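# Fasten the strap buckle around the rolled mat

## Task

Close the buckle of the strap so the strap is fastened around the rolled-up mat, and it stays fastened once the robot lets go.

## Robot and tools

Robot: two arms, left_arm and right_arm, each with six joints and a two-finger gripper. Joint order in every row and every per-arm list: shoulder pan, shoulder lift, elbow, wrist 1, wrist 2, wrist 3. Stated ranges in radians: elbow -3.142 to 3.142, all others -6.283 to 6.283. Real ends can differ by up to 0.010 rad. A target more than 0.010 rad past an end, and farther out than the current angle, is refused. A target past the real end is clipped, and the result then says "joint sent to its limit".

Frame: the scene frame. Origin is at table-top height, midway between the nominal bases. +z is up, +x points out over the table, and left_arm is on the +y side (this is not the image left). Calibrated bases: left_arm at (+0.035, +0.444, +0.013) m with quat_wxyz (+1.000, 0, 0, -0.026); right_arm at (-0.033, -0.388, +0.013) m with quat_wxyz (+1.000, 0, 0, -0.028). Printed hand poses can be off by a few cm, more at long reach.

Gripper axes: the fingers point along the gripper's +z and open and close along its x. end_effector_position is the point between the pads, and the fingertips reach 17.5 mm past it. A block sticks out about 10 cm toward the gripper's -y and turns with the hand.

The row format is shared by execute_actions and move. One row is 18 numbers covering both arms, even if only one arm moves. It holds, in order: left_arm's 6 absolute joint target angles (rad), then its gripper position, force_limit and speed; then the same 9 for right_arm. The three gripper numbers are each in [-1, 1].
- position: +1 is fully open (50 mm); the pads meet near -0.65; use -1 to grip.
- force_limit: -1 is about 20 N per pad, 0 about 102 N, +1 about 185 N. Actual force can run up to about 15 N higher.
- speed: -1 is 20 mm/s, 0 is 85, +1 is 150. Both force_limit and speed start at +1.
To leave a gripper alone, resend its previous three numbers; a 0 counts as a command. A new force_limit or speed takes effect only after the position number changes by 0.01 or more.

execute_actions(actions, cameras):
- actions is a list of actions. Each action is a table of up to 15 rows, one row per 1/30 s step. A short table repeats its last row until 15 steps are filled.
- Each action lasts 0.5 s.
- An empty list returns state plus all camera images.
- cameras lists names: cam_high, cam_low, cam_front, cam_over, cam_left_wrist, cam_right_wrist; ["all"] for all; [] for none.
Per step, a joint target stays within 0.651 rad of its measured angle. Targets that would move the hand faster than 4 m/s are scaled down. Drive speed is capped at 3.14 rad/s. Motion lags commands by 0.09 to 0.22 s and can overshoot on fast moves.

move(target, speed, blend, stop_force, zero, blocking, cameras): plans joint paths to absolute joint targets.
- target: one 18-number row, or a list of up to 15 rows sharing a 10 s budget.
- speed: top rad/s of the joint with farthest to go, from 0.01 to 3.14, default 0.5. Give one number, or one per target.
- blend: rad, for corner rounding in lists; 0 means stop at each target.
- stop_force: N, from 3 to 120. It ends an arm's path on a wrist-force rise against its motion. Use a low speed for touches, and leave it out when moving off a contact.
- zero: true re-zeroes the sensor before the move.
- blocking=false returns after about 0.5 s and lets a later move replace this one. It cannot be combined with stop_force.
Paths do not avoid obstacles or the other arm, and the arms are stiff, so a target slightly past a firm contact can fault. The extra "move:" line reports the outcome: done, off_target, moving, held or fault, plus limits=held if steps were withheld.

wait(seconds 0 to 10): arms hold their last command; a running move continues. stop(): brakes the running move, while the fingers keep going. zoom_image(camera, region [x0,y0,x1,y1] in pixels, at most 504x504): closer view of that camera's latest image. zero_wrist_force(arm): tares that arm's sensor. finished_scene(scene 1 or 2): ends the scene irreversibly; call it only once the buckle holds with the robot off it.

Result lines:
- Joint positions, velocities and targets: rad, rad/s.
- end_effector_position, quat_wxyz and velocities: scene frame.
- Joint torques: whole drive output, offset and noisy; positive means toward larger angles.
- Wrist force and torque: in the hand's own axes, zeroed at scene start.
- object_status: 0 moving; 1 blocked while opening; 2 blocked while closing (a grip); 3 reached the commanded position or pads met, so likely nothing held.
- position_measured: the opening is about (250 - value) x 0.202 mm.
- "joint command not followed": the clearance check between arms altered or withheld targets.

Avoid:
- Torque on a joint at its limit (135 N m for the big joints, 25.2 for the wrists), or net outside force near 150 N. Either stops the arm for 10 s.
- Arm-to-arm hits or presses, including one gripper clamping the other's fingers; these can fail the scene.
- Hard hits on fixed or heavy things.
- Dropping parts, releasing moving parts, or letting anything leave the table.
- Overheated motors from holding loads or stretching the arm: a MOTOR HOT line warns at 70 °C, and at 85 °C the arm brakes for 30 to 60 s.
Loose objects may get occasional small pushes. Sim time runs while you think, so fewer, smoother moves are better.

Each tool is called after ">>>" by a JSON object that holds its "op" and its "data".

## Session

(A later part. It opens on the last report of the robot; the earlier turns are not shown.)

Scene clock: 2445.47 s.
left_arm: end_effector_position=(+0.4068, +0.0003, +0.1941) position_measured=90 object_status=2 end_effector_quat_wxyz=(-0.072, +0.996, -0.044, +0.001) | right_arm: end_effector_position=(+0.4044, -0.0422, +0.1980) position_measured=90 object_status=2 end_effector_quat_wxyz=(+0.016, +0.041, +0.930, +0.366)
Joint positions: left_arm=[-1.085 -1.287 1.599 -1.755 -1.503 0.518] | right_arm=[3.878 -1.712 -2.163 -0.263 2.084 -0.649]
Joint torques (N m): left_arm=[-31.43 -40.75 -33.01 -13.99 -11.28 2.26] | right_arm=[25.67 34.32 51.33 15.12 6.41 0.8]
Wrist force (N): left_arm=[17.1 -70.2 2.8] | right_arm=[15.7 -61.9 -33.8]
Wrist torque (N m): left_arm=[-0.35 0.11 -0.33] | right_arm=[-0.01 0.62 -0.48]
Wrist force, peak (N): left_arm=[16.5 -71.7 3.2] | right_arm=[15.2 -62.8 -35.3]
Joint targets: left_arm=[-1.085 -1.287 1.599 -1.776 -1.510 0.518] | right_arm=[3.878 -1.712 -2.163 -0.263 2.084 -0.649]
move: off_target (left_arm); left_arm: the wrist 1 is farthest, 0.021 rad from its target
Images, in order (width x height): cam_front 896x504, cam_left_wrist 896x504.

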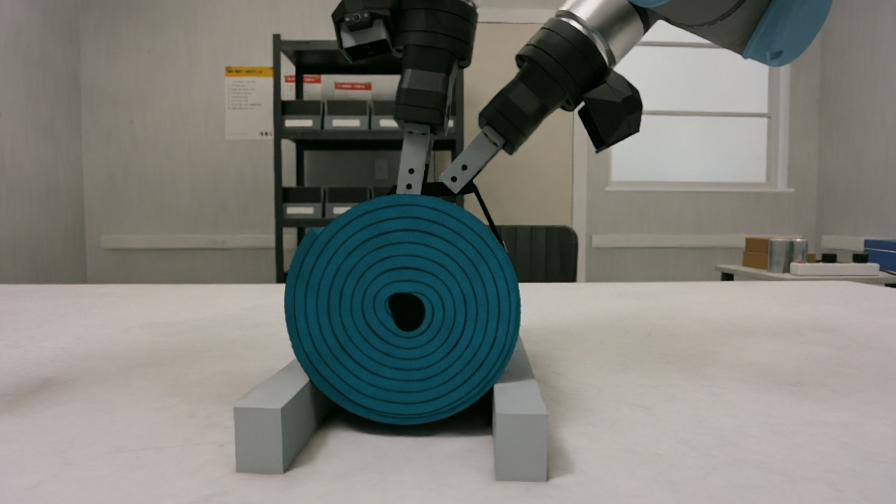

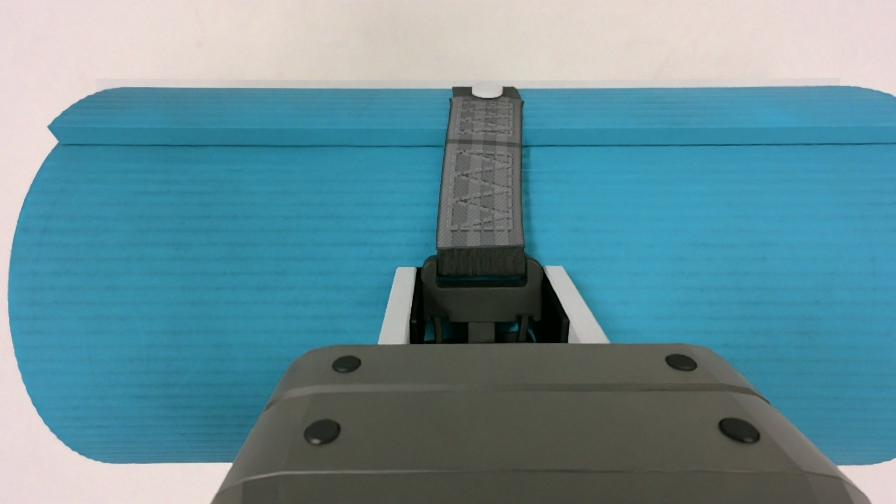

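>>> {"op": "move", "data": {"target": [[-1.0831,-1.2851,1.5958,-1.7750,-1.5101,0.5598,-1,0.5,-1,3.8775,-1.7124,-2.1625,-0.2633,2.0839,-0.6490,-0.98,0.3,-1],[-1.0831,-1.2851,1.5958,-1.7750,-1.5101,0.4798,-1,0.5,-1,3.8775,-1.7124,-2.1625,-0.2633,2.0839,-0.6490,-0.98,0.3,-1],[-1.0831,-1.2851,1.5958,-1.7750,-1.5101,0.5198,-1,0.5,-1,3.8775,-1.7124,-2.1625,-0.2633,2.0839,-0.6490,-0.98,0.3,-1]], "speed": 0.1, "stop_force": 40, "cameras": ["cam_left_wrist","cam_front"]}}

>>> {"op": "zoom_image", "data": {"camera": "cam_left_wrist", "region": [340, 160, 640, 360]}}

>>> {"op": "zoom_image", "data": {"camera": "cam_front", "region": [340, 140, 510, 240]}}

Scene clock: 2472.30 s.
left_arm: end_effector_position=(+0.4062, +0.0000, +0.1938) position_measured=90 object_status=2 end_effector_quat_wxyz=(-0.071, +0.996, -0.044, -0.003) | right_arm: end_effector_position=(+0.4044, -0.0421, +0.1981) position_measured=90 object_status=2 end_effector_quat_wxyz=(+0.016, +0.041, +0.930, +0.366)
Joint positions: left_arm=[-1.083 -1.285 1.596 -1.752 -1.51 0.52] | right_arm=[3.878 -1.712 -2.162 -0.263 2.084 -0.649]
Joint torques (N m): left_arm=[-32.42 -41.21 -34.89 -14.17 -11.18 -1.57] | right_arm=[17.6 38.11 35.93 13.46 4.41 0.73]
Wrist force (N): left_arm=[21.0 -59.7 7.2] | right_arm=[19.3 -50.6 -31.8]
Wrist torque (N m): left_arm=[-0.32 0.25 -0.97] | right_arm=[-0.45 0.56 0.01]
Wrist force, peak (N): left_arm=[17.1 -70.4 2.6] | right_arm=[15.9 -62.3 -33.8]
Joint targets: left_arm=[-1.083 -1.285 1.596 -1.775 -1.510 0.520] | right_arm=[3.878 -1.712 -2.163 -0.263 2.084 -0.649]
move: off_target (left_arm); left_arm: the wrist 1 is farthest, 0.023 rad from its target
Images, in order (width x height): cam_front 896x504, cam_left_wrist 896x504.

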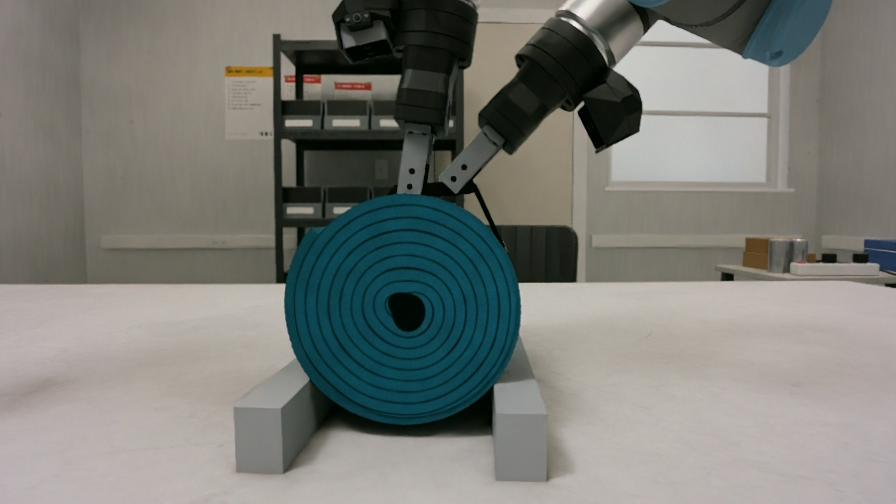

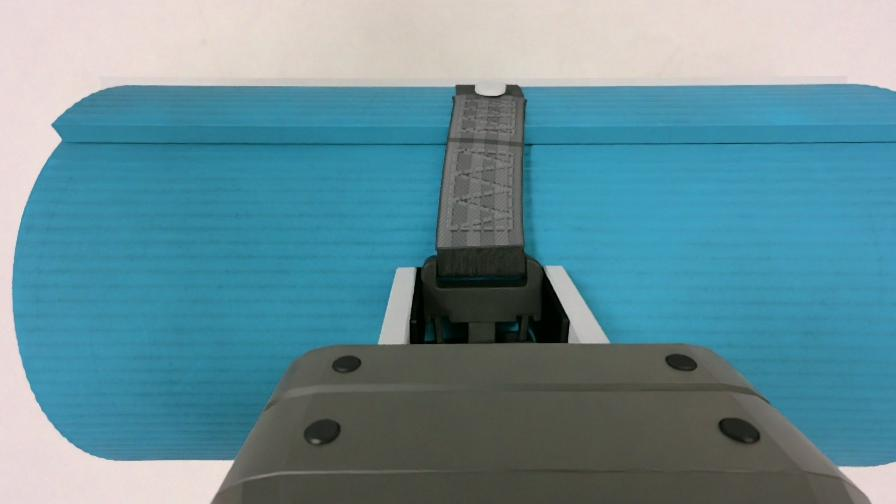

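Scaled by 1.680.

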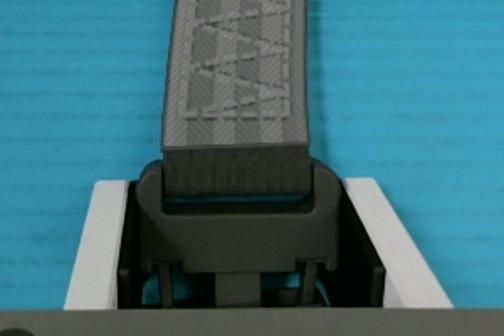

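Scaled by 2.965.

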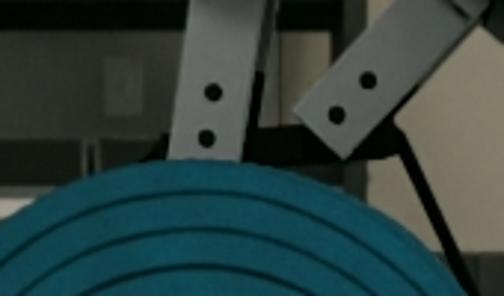

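>>> {"op": "move", "data": {"target": [-1.0668,-1.3231,1.6441,-1.7868,-1.5082,0.5360,-1,0.5,-1,3.8775,-1.7124,-2.1625,-0.2633,2.0839,-0.6490,-0.98,0.3,-1], "speed": 0.03, "stop_force": 60, "cameras": ["cam_left_wrist","cam_front"]}}

>>> {"op": "zoom_image", "data": {"camera": "cam_left_wrist", "region": [340, 160, 640, 360]}}

>>> {"op": "zoom_image", "data": {"camera": "cam_front", "region": [340, 140, 510, 240]}}

Scene clock: 2491.93 s.
left_arm: end_effector_position=(+0.4089, +0.0027, +0.1957) position_measured=90 object_status=2 end_effector_quat_wxyz=(-0.061, +0.997, -0.044, +0.002) | right_arm: end_effector_position=(+0.4045, -0.0421, +0.1982) position_measured=90 object_status=2 end_effector_quat_wxyz=(+0.016, +0.041, +0.930, +0.366)
Joint positions: left_arm=[-1.077 -1.3 1.615 -1.78 -1.51 0.526] | right_arm=[3.877 -1.712 -2.162 -0.263 2.084 -0.649]
Joint torques (N m): left_arm=[-0.66 -34.78 -38.14 -3.56 2.78 -2.63] | right_arm=[-0.66 33.57 7.16 1.35 1.96 0.6]
Wrist force (N): left_arm=[-19.5 2.0 7.5] | right_arm=[-18.6 -1.8 3.0]
Wrist torque (N m): left_arm=[0.22 0.28 0.04] | right_arm=[-0.82 -0.49 0.22]
Wrist force, peak (N): left_arm=[20.8 -59.9 7.0] | right_arm=[19.4 -50.7 -31.9]
Joint targets: left_arm=[-1.077 -1.300 1.615 -1.780 -1.510 0.526] | right_arm=[3.877 -1.712 -2.162 -0.263 2.084 -0.649]
move: contact (left_arm, right_arm); left_arm: the elbow is farthest, 0.029 rad from its target
Images, in order (width x height): cam_front 896x504, cam_left_wrist 896x504.

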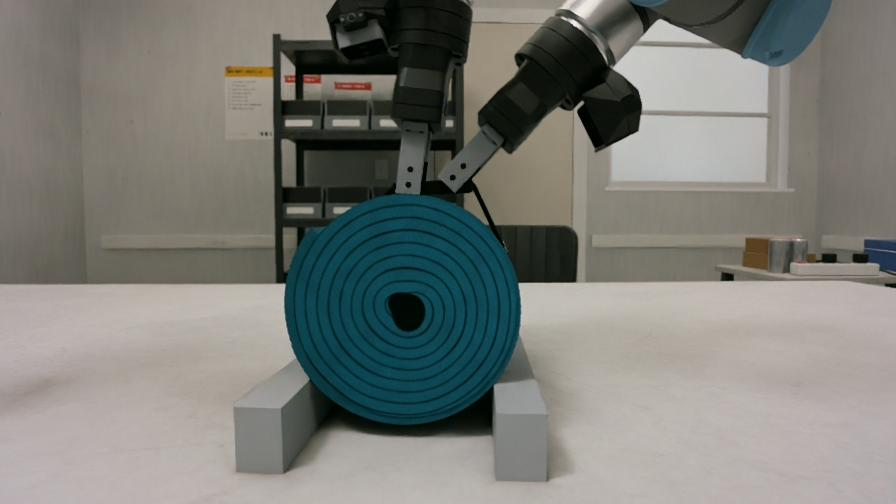

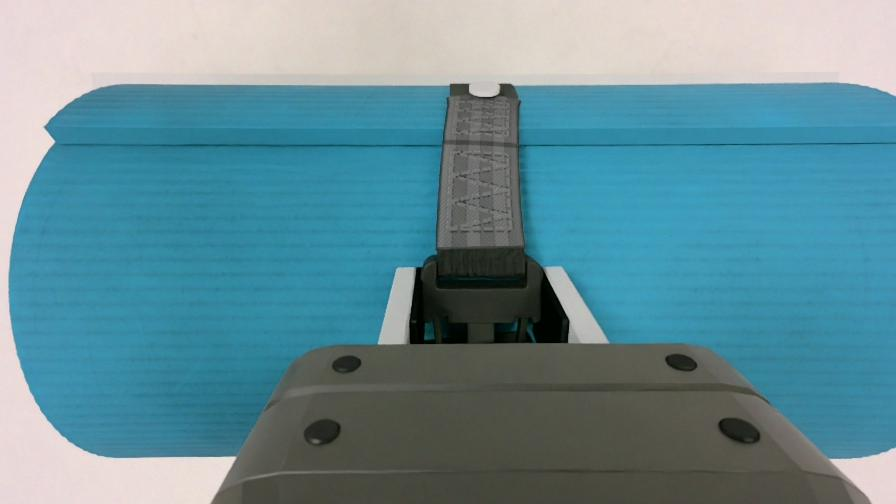

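Scaled by 1.680.

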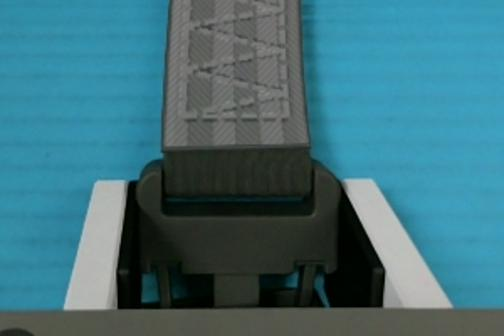

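Scaled by 2.965.

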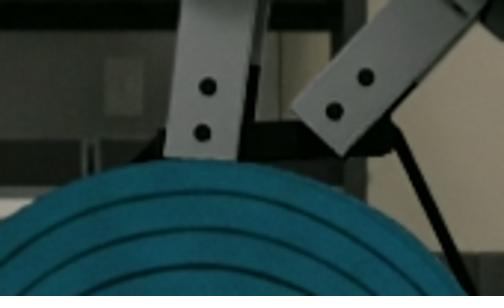

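>>> {"op": "move", "data": {"target": [-1.0668,-1.3231,1.6441,-1.7868,-1.5082,0.5360,-1,0.5,-1,3.8775,-1.7124,-2.1625,-0.2633,2.0839,-0.6490,-0.98,0.3,-1], "speed": 0.02, "stop_force": 25, "cameras": ["cam_left_wrist","cam_front"]}}

>>> {"op": "zoom_image", "data": {"camera": "cam_left_wrist", "region": [340, 160, 640, 360]}}

>>> {"op": "zoom_image", "data": {"camera": "cam_front", "region": [340, 140, 510, 240]}}

Scene clock: 2496.97 s.
left_arm: end_effector_position=(+0.4089, +0.0037, +0.1957) position_measured=90 object_status=2 end_effector_quat_wxyz=(-0.061, +0.997, -0.044, +0.002) | right_arm: end_effector_position=(+0.4044, -0.0421, +0.1981) position_measured=90 object_status=2 end_effector_quat_wxyz=(+0.016, +0.041, +0.930, +0.366)
Joint positions: left_arm=[-1.076 -1.302 1.618 -1.781 -1.51 0.527] | right_arm=[3.877 -1.712 -2.163 -0.263 2.084 -0.649]
Joint torques (N m): left_arm=[8.84 -35.02 -30.62 2.11 6.38 -2.57] | right_arm=[1.26 25.93 -2.91 -1.89 4.64 0.72]
Wrist force (N): left_arm=[-18.9 25.9 4.1] | right_arm=[-18.1 15.7 18.9]
Wrist torque (N m): left_arm=[0.44 0.28 0.09] | right_arm=[-0.68 -0.45 0.21]
Wrist force, peak (N): left_arm=[-17.3 32.9 2.6] | right_arm=[-16.7 19.8 24.6]
Joint targets: left_arm=[-1.076 -1.302 1.618 -1.781 -1.510 0.527] | right_arm=[3.878 -1.712 -2.163 -0.263 2.084 -0.649]
move: contact (left_arm); left_arm: the elbow is farthest, 0.026 rad from its target
Images, in order (width x height): cam_front 896x504, cam_left_wrist 896x504.

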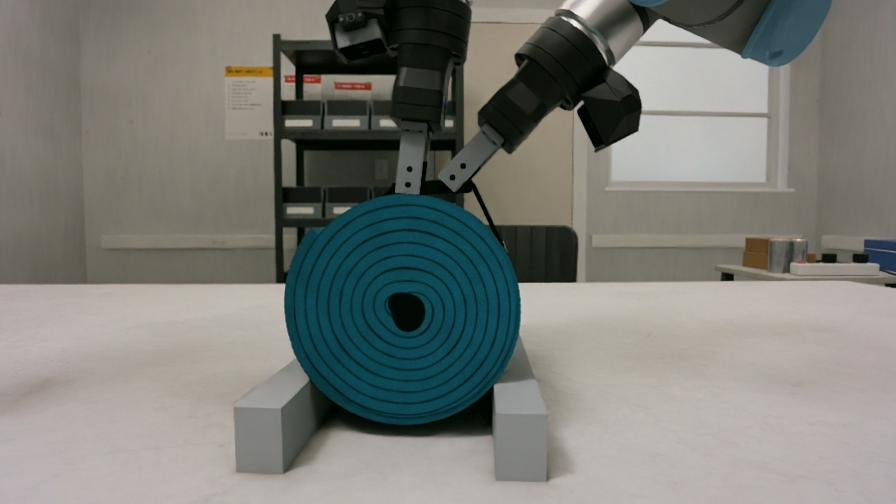

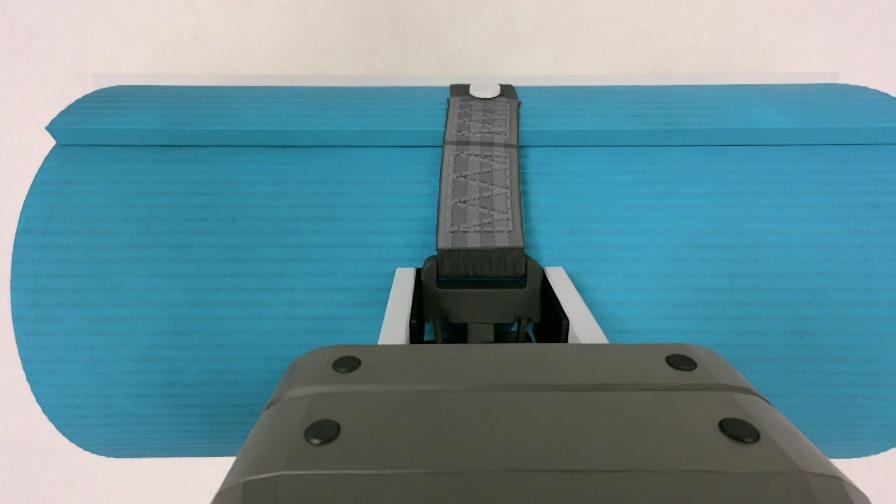

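Scaled by 1.680.

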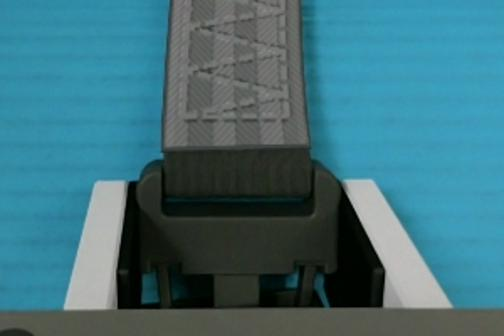

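Scaled by 2.965.

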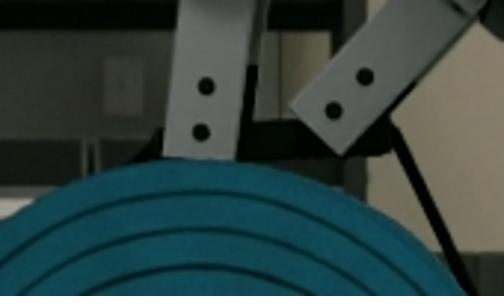

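>>> {"op": "move", "data": {"target": [-1.0668,-1.3231,1.6441,-1.7868,-1.5082,0.5360,-1,0.5,-1,3.8775,-1.7124,-2.1625,-0.2633,2.0839,-0.6490,-0.98,0.3,-1], "speed": 0.02, "stop_force": 22, "cameras": ["cam_left_wrist"]}}

>>> {"op": "zoom_image", "data": {"camera": "cam_left_wrist", "region": [340, 160, 640, 360]}}

Scene clock: 2502.43 s.
left_arm: end_effector_position=(+0.4089, +0.0049, +0.1958) position_measured=90 object_status=2 end_effector_quat_wxyz=(-0.061, +0.997, -0.044, +0.003) | right_arm: end_effector_position=(+0.4044, -0.0421, +0.1980) position_measured=90 object_status=2 end_effector_quat_wxyz=(+0.016, +0.041, +0.930, +0.366)
Joint positions: left_arm=[-1.075 -1.305 1.621 -1.782 -1.51 0.528] | right_arm=[3.878 -1.712 -2.163 -0.263 2.084 -0.649]
Joint torques (N m): left_arm=[15.07 -33.59 -25.17 5.86 7.29 -2.67] | right_arm=[-17.43 24.37 -0.67 -1.56 -2.86 0.61]
Wrist force (N): left_arm=[-15.9 40.7 1.6] | right_arm=[-15.3 24.8 29.3]
Wrist torque (N m): left_arm=[0.45 0.27 0.14] | right_arm=[-0.97 -0.37 0.12]
Wrist force, peak (N): left_arm=[-16.9 48.5 -0.3] | right_arm=[-16.1 29.9 35.8]
Joint targets: left_arm=[-1.075 -1.305 1.621 -1.782 -1.510 0.528] | right_arm=[3.878 -1.712 -2.163 -0.263 2.084 -0.649]
move: contact (left_arm); left_arm: the elbow is farthest, 0.023 rad from its target
Images, in order (width x height): cam_left_wrist 896x504.

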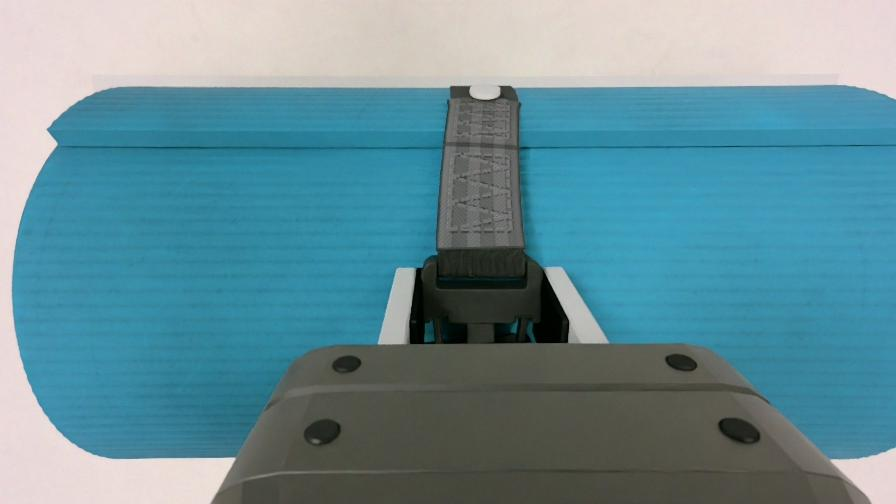

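Scaled by 1.680.

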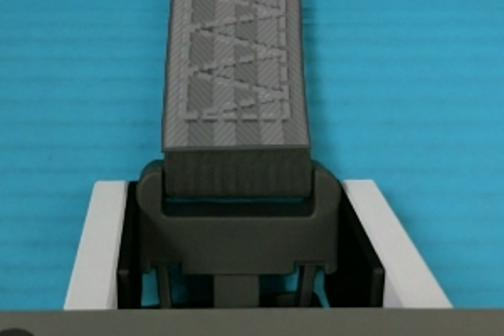

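>>> {"op": "move", "data": {"target": [-1.077,-1.300,1.615,-1.780,-1.510,0.526,-1,0.5,-1,3.8775,-1.7124,-2.1625,-0.2633,2.0839,-0.6490,-0.98,0.3,-1], "speed": 0.03}}

>>> {"op": "move", "data": {"target": [-1.077,-1.300,1.615,-1.780,-1.510,0.526,1,-0.6,-1,3.8775,-1.7124,-2.1625,-0.2633,2.0839,-0.6490,-0.98,0.3,-1], "cameras": ["cam_left_wrist"]}}

>>> {"op": "move", "data": {"target": [[-1.0318,-1.3836,1.7181,-1.9053,-1.5708,0.5746,1,-0.6,-1,3.8775,-1.7124,-2.1625,-0.2633,2.0839,-0.6490,-0.98,0.3,-1],[-0.8635,-1.4944,2.0270,-2.5057,-1.9155,0.6713,1,-0.6,-1,3.8775,-1.7124,-2.1625,-0.2633,2.0839,-0.6490,-0.98,0.3,-1],[-0.6727,-1.4431,2.2313,-2.9759,-2.2338,0.7148,1,-0.6,-1,3.8775,-1.7124,-2.1625,-0.2633,2.0839,-0.6490,-0.98,0.3,-1]], "speed": 0.25, "cameras": ["cam_left_wrist","cam_front","cam_over"]}}

>>> {"op": "zoom_image", "data": {"camera": "cam_over", "region": [280, 80, 490, 220]}}

>>> {"op": "zoom_image", "data": {"camera": "cam_front", "region": [340, 140, 510, 240]}}

Scene clock: 2512.03 s.
left_arm: end_effector_position=(+0.4088, +0.0027, +0.1954) position_measured=90 object_status=2 end_effector_quat_wxyz=(-0.061, +0.997, -0.043, +0.002) | right_arm: end_effector_position=(+0.4044, -0.0422, +0.1980) position_measured=90 object_status=2 end_effector_quat_wxyz=(+0.016, +0.041, +0.930, +0.366)
Joint positions: left_arm=[-1.077 -1.3 1.615 -1.78 -1.51 0.526] | right_arm=[3.877 -1.712 -2.163 -0.263 2.084 -0.649]
Joint torques (N m): left_arm=[-5.58 -41.31 -38.45 -7.94 0.56 -2.3] | right_arm=[7.37 35.29 9.65 2.52 3.88 0.63]
Wrist force (N): left_arm=[-16.2 -10.1 8.3] | right_arm=[-15.4 -11.1 -4.7]
Wrist torque (N m): left_arm=[0.01 0.27 0.14] | right_arm=[-0.99 -0.37 0.11]
Wrist force, peak (N): left_arm=[-15.8 40.9 1.7] | right_arm=[-15.2 25.0 29.7]
Joint targets: left_arm=[-1.077 -1.300 1.615 -1.780 -1.510 0.526] | right_arm=[3.878 -1.712 -2.163 -0.263 2.084 -0.649]
move: done

Scene clock: 2513.13 s.
left_arm: end_effector_position=(+0.4088, +0.0026, +0.1955) position_measured=3 object_status=0 end_effector_quat_wxyz=(-0.061, +0.997, -0.044, +0.002) | right_arm: end_effector_position=(+0.4044, -0.0421, +0.1981) position_measured=90 object_status=2 end_effector_quat_wxyz=(+0.016, +0.041, +0.930, +0.366)
Joint positions: left_arm=[-1.077 -1.3 1.615 -1.78 -1.51 0.526] | right_arm=[3.878 -1.712 -2.163 -0.263 2.084 -0.649]
Joint torques (N m): left_arm=[-6.2 -47.98 -17.8 -0.17 -0.26 1.56] | right_arm=[-2.72 31.94 28.87 6.36 0.61 0.56]
Wrist force (N): left_arm=[-2.3 0.1 -0.9] | right_arm=[-3.4 -8.5 7.7]
Wrist torque (N m): left_arm=[0.04 0.35 0.07] | right_arm=[-0.85 0.34 -0.19]
Wrist force, peak (N): left_arm=[-16.0 -9.7 8.6] | right_arm=[-15.5 -11.4 -4.6]
Joint targets: left_arm=[-1.077 -1.300 1.615 -1.780 -1.510 0.526] | right_arm=[3.878 -1.712 -2.163 -0.263 2.084 -0.649]
move: done
Images, in order (width x height): cam_left_wrist 896x504.

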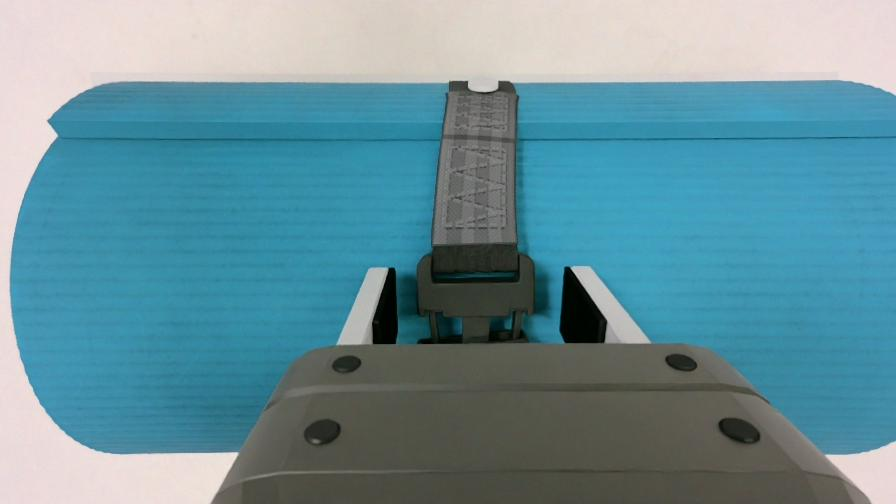

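Scene clock: 2519.07 s.
left_arm: end_effector_position=(+0.4149, +0.0727, +0.2096) position_measured=3 object_status=3 end_effector_quat_wxyz=(+0.422, +0.906, -0.039, -0.018) | right_arm: end_effector_position=(+0.4044, -0.0421, +0.1981) position_measured=90 object_status=2 end_effector_quat_wxyz=(+0.016, +0.041, +0.930, +0.366)
Joint positions: left_arm=[-0.673 -1.443 2.231 -2.976 -2.234 0.715] | right_arm=[3.877 -1.712 -2.163 -0.263 2.084 -0.649]
Joint torques (N m): left_arm=[-7.08 -34.22 -24.65 -2.27 -0.29 -2.29] | right_arm=[-8.31 20.08 30.29 6.15 -0.65 0.5]
Wrist force (N): left_arm=[-2.9 -2.4 0.3] | right_arm=[-3.7 -8.6 7.9]
Wrist torque (N m): left_arm=[-0.32 0.57 -0.24] | right_arm=[-0.86 0.38 -0.18]
Wrist force, peak (N): left_arm=[-3.0 -3.1 0.1] | right_arm=[-3.6 -8.7 8.1]
Joint targets: left_arm=[-0.673 -1.443 2.231 -2.976 -2.234 0.715] | right_arm=[3.878 -1.712 -2.163 -0.263 2.084 -0.649]
move: done
Images, in order (width x height): cam_front 896x504, cam_over 896x504, cam_left_wrist 896x504.

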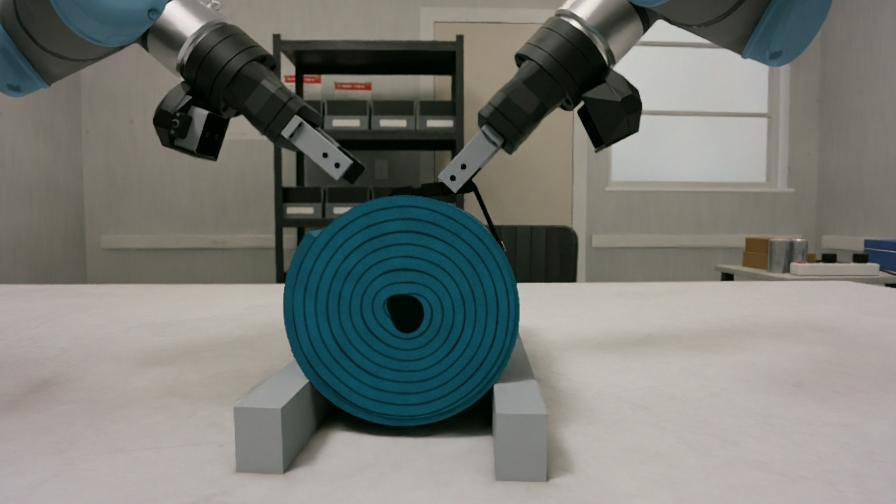

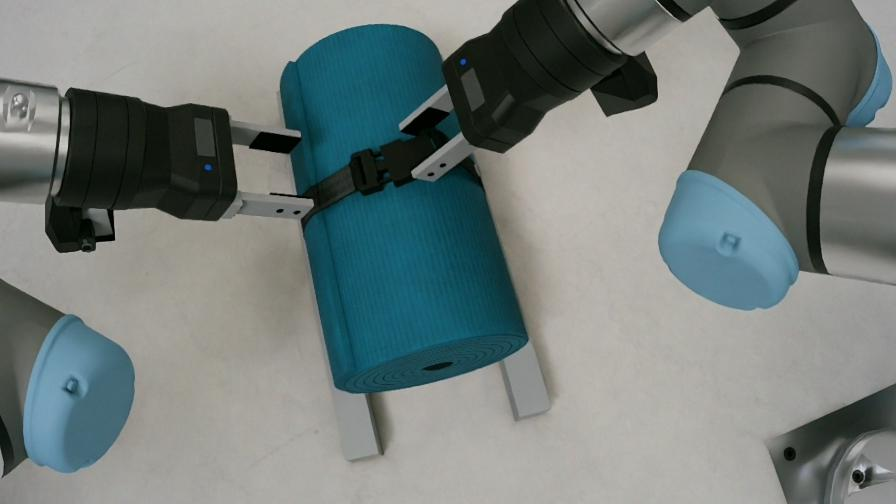

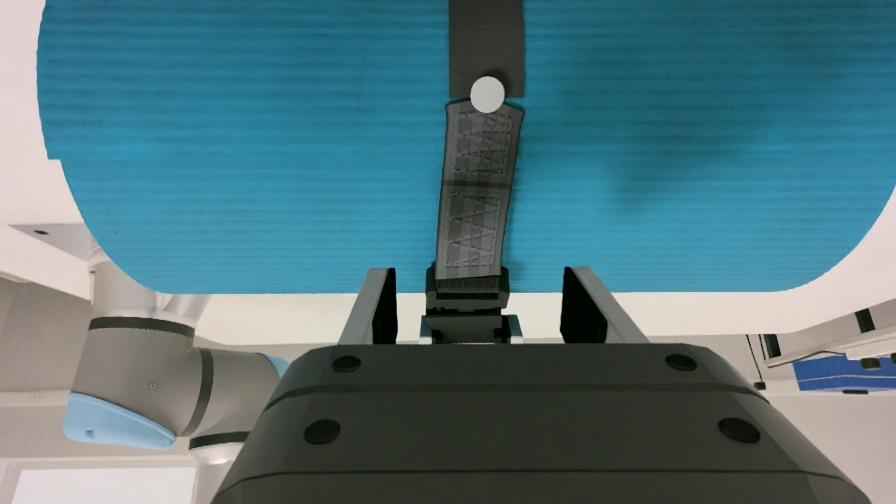

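Scaled by 2.400.

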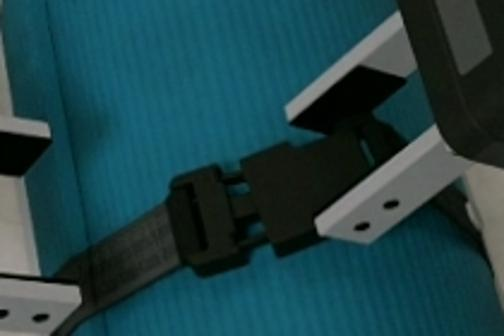

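Scaled by 2.965.

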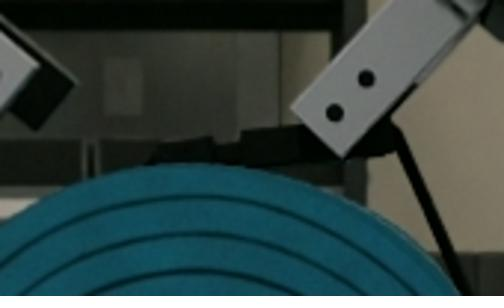

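>>> {"op": "move", "data": {"target": [[-0.6727,-1.4431,2.2313,-2.9759,-2.2338,0.7148,0.24,-0.6,-1,3.8775,-1.7124,-2.1625,-0.2633,2.0839,-0.6490,-0.98,0.3,-1],[-0.6638,-1.1836,2.2554,-3.5429,-2.3931,0.5265,0.24,-0.6,-1,3.8775,-1.7124,-2.1625,-0.2633,2.0839,-0.6490,-0.98,0.3,-1]], "speed": 0.2, "cameras": ["cam_left_wrist","cam_front","cam_over"]}}

>>> {"op": "zoom_image", "data": {"camera": "cam_over", "region": [280, 80, 490, 220]}}

>>> {"op": "zoom_image", "data": {"camera": "cam_front", "region": [340, 140, 510, 240]}}

Scene clock: 2544.37 s.
left_arm: end_effector_position=(+0.4119, +0.0412, +0.1928) position_measured=117 object_status=3 end_effector_quat_wxyz=(+0.537, +0.843, -0.036, -0.023) | right_arm: end_effector_position=(+0.4044, -0.0421, +0.1981) position_measured=90 object_status=2 end_effector_quat_wxyz=(+0.016, +0.041, +0.930, +0.366)
Joint positions: left_arm=[-0.664 -1.184 2.255 -3.543 -2.393 0.526] | right_arm=[3.877 -1.712 -2.162 -0.263 2.084 -0.649]
Joint torques (N m): left_arm=[6.16 -40.65 -16.12 -1.35 0.58 2.42] | right_arm=[-7.76 19.71 30.5 6.24 -0.7 0.29]
Wrist force (N): left_arm=[-2.8 -3.1 0.6] | right_arm=[-3.7 -8.2 7.7]
Wrist torque (N m): left_arm=[-0.45 0.62 -0.17] | right_arm=[-0.82 0.38 -0.19]
Wrist force, peak (N): left_arm=[-2.9 -3.4 0.8] | right_arm=[-3.5 -8.8 8.0]
Joint targets: left_arm=[-0.664 -1.184 2.255 -3.543 -2.393 0.526] | right_arm=[3.878 -1.712 -2.163 -0.263 2.084 -0.649]
move: done
Images, in order (width x height): cam_front 896x504, cam_over 896x504, cam_left_wrist 896x504.

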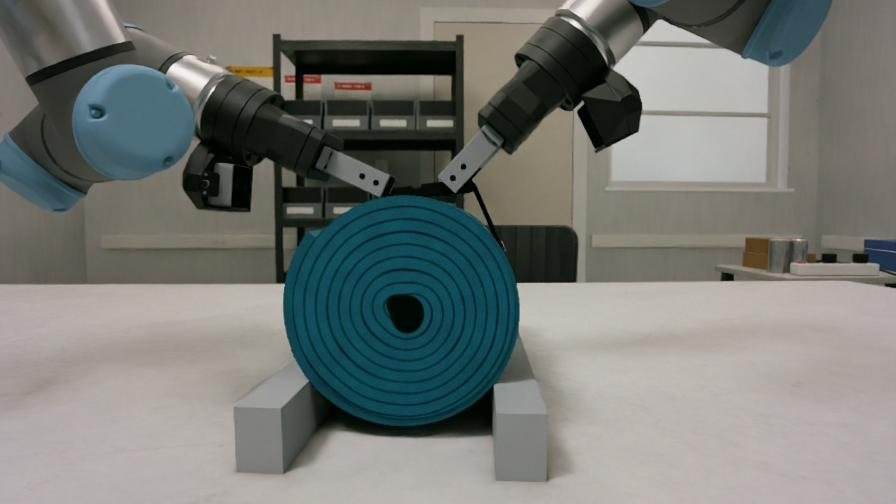

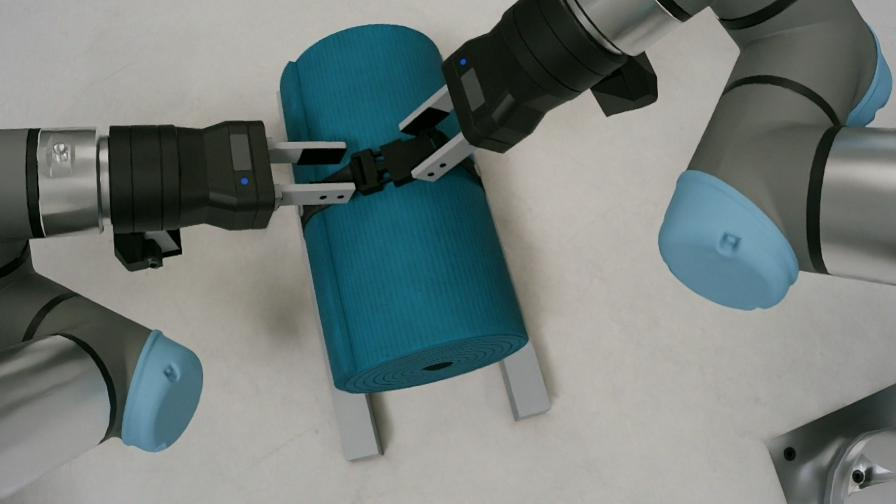

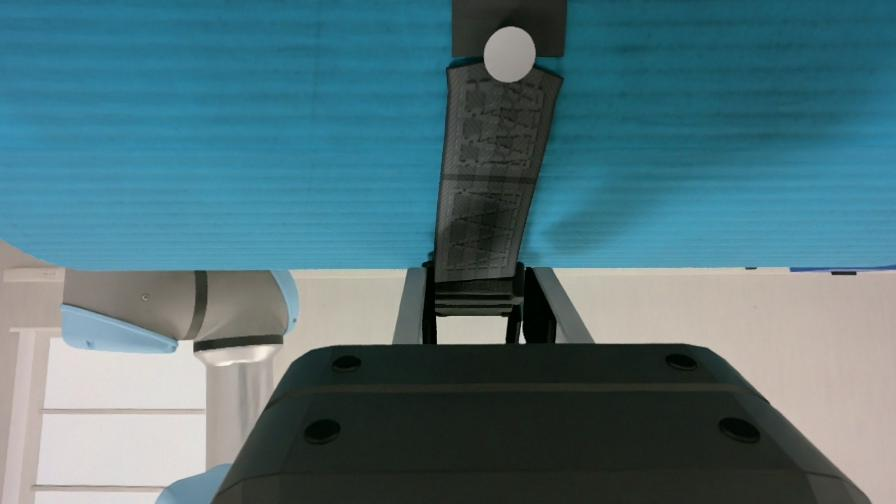

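Scaled by 2.400.

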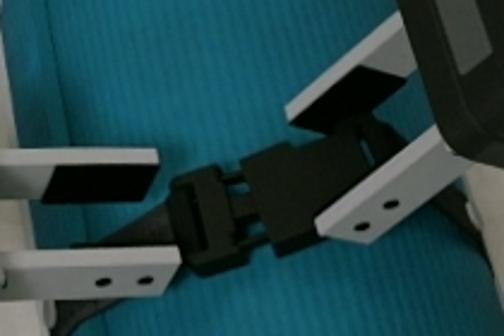

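Scaled by 2.965.

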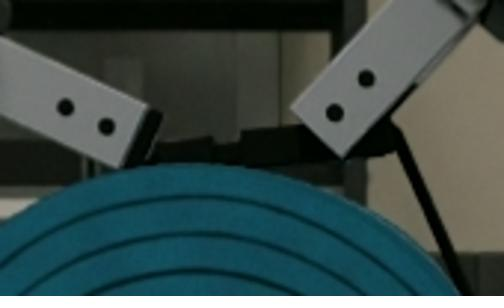

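>>> {"op": "move", "data": {"target": [-0.6909,-1.1722,2.2390,-3.5554,-2.3717,0.5024,0.24,-0.6,-1,3.8775,-1.7124,-2.1625,-0.2633,2.0839,-0.6490,-0.98,0.3,-1], "speed": 0.02, "stop_force": 80, "cameras": ["cam_left_wrist","cam_front","cam_over"]}}

>>> {"op": "zoom_image", "data": {"camera": "cam_over", "region": [280, 80, 490, 220]}}

>>> {"op": "zoom_image", "data": {"camera": "cam_front", "region": [340, 140, 510, 240]}}

Scene clock: 2551.30 s.
left_arm: end_effector_position=(+0.4107, +0.0272, +0.1931) position_measured=117 object_status=3 end_effector_quat_wxyz=(+0.537, +0.843, -0.037, -0.023) | right_arm: end_effector_position=(+0.4044, -0.0421, +0.1981) position_measured=90 object_status=2 end_effector_quat_wxyz=(+0.016, +0.041, +0.930, +0.366)
Joint positions: left_arm=[-0.691 -1.172 2.239 -3.555 -2.372 0.502] | right_arm=[3.878 -1.712 -2.162 -0.263 2.084 -0.649]
Joint torques (N m): left_arm=[-4.67 -18.01 -11.32 2.13 0.53 2.63] | right_arm=[20.19 22.06 30.13 6.13 9.41 0.26]
Wrist force (N): left_arm=[-13.2 0.2 -46.6] | right_arm=[-13.8 -27.5 -13.4]
Wrist torque (N m): left_arm=[-0.19 0.09 -0.27] | right_arm=[-0.90 0.06 -0.10]
Wrist force, peak (N): left_arm=[-13.0 0.3 -47.6] | right_arm=[-13.8 -27.9 -14.0]
Joint targets: left_arm=[-0.691 -1.172 2.239 -3.555 -2.372 0.502] | right_arm=[3.878 -1.712 -2.163 -0.263 2.084 -0.649]
move: done
Images, in order (width x height): cam_front 896x504, cam_over 896x504, cam_left_wrist 896x504.

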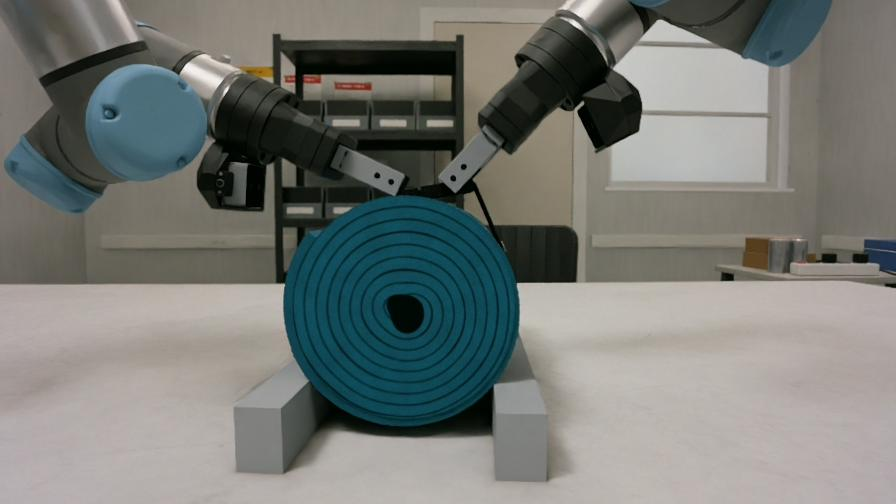

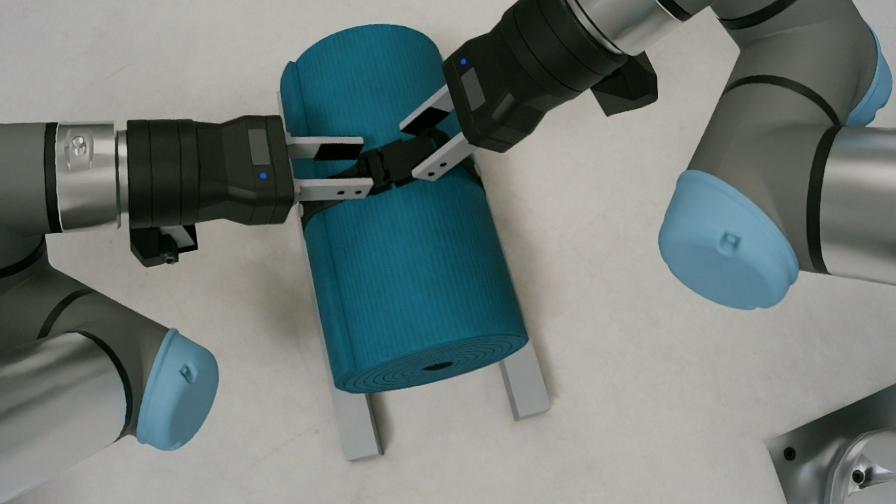

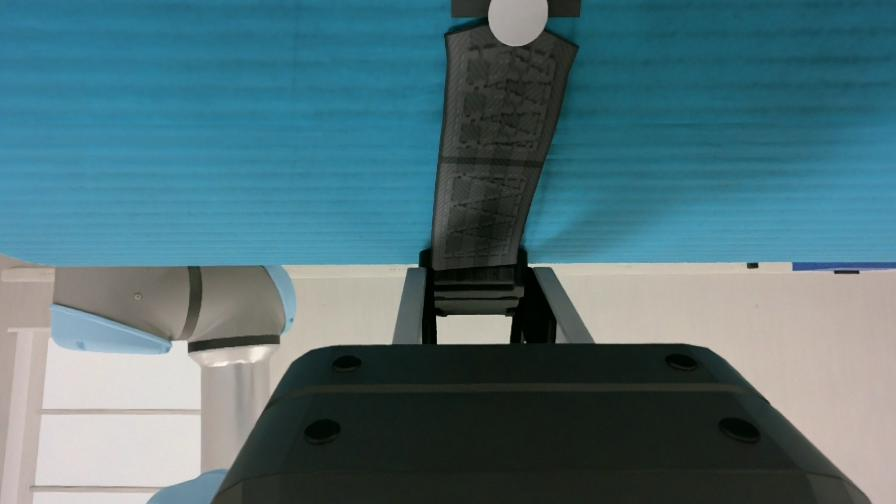

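Scaled by 2.400.

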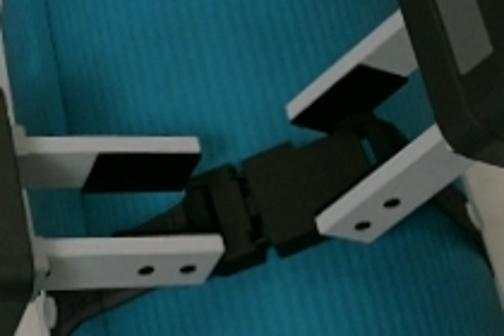

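Scaled by 2.965.

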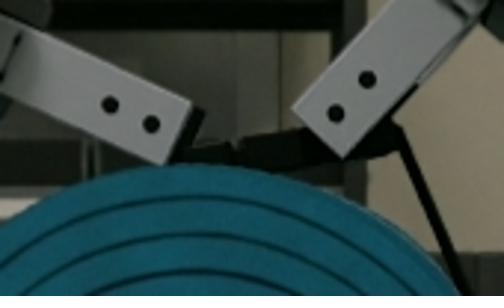

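>>> {"op": "move", "data": {"target": [-0.7010,-1.1683,2.2328,-3.5598,-2.3636,0.4934,0.24,-0.6,-1,3.8775,-1.7124,-2.1625,-0.2633,2.0839,-0.6490,-0.98,0.3,-1], "speed": 0.015, "stop_force": 45, "cameras": ["cam_front","cam_over"]}}

>>> {"op": "zoom_image", "data": {"camera": "cam_over", "region": [330, 100, 460, 190]}}

>>> {"op": "zoom_image", "data": {"camera": "cam_front", "region": [340, 140, 510, 240]}}

Scene clock: 2556.77 s.
left_arm: end_effector_position=(+0.4103, +0.0228, +0.1933) position_measured=117 object_status=3 end_effector_quat_wxyz=(+0.537, +0.843, -0.037, -0.023) | right_arm: end_effector_position=(+0.4044, -0.0422, +0.1980) position_measured=90 object_status=2 end_effector_quat_wxyz=(+0.016, +0.041, +0.930, +0.366)
Joint positions: left_arm=[-0.7 -1.169 2.234 -3.559 -2.365 0.495] | right_arm=[3.877 -1.712 -2.162 -0.263 2.084 -0.649]
Joint torques (N m): left_arm=[-17.66 -19.44 -19.12 4.27 4.2 2.59] | right_arm=[39.45 26.39 29.7 6.36 11.78 0.14]
Wrist force (N): left_arm=[-27.2 -4.9 -95.7] | right_arm=[-26.0 -47.5 -42.8]
Wrist torque (N m): left_arm=[0.00 -1.08 -0.28] | right_arm=[-0.43 0.01 -0.40]
Wrist force, peak (N): left_arm=[-28.0 -7.1 -104.5] | right_arm=[-24.9 -51.3 -49.3]
Joint targets: left_arm=[-0.700 -1.169 2.234 -3.559 -2.365 0.495] | right_arm=[3.878 -1.712 -2.163 -0.263 2.084 -0.649]
move: contact (left_arm)
Images, in order (width x height): cam_front 896x504, cam_over 896x504.

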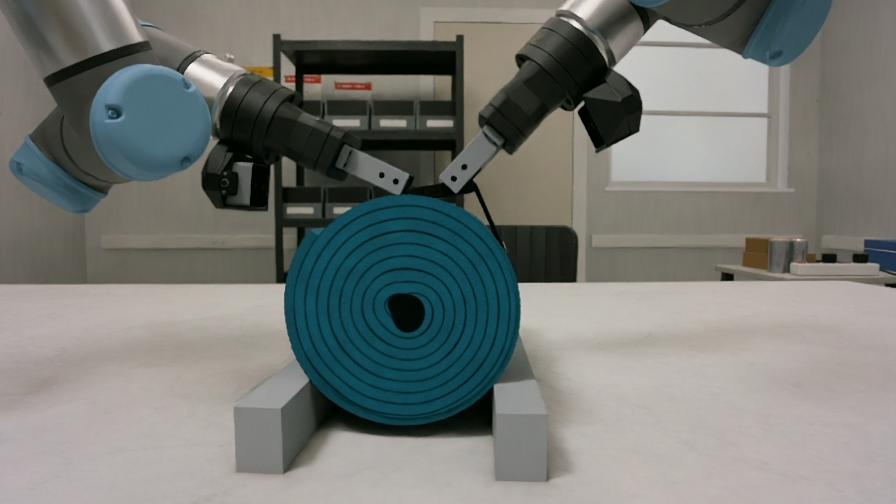

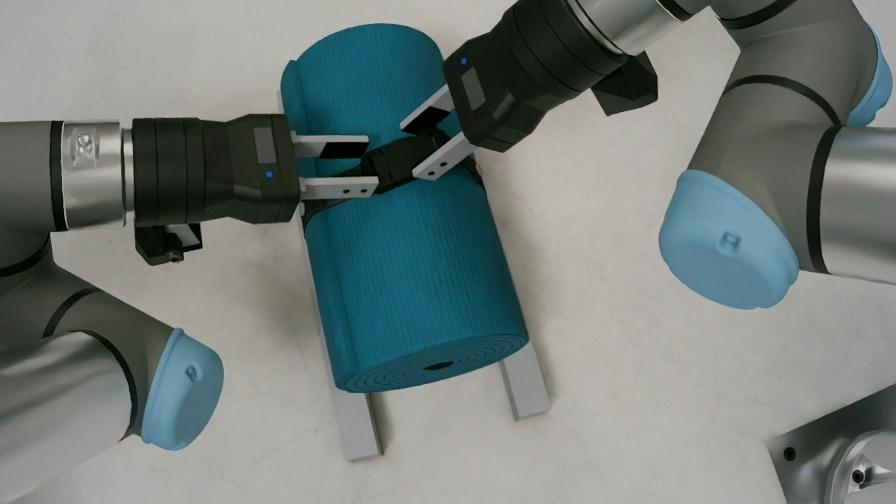

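Scaled by 3.877.

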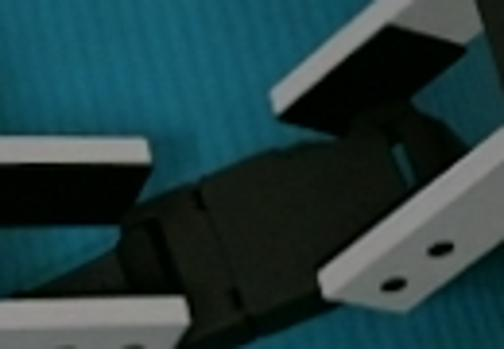

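Scaled by 2.965.

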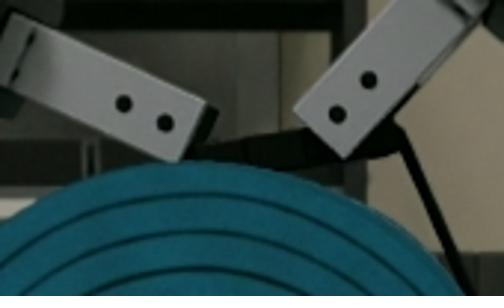

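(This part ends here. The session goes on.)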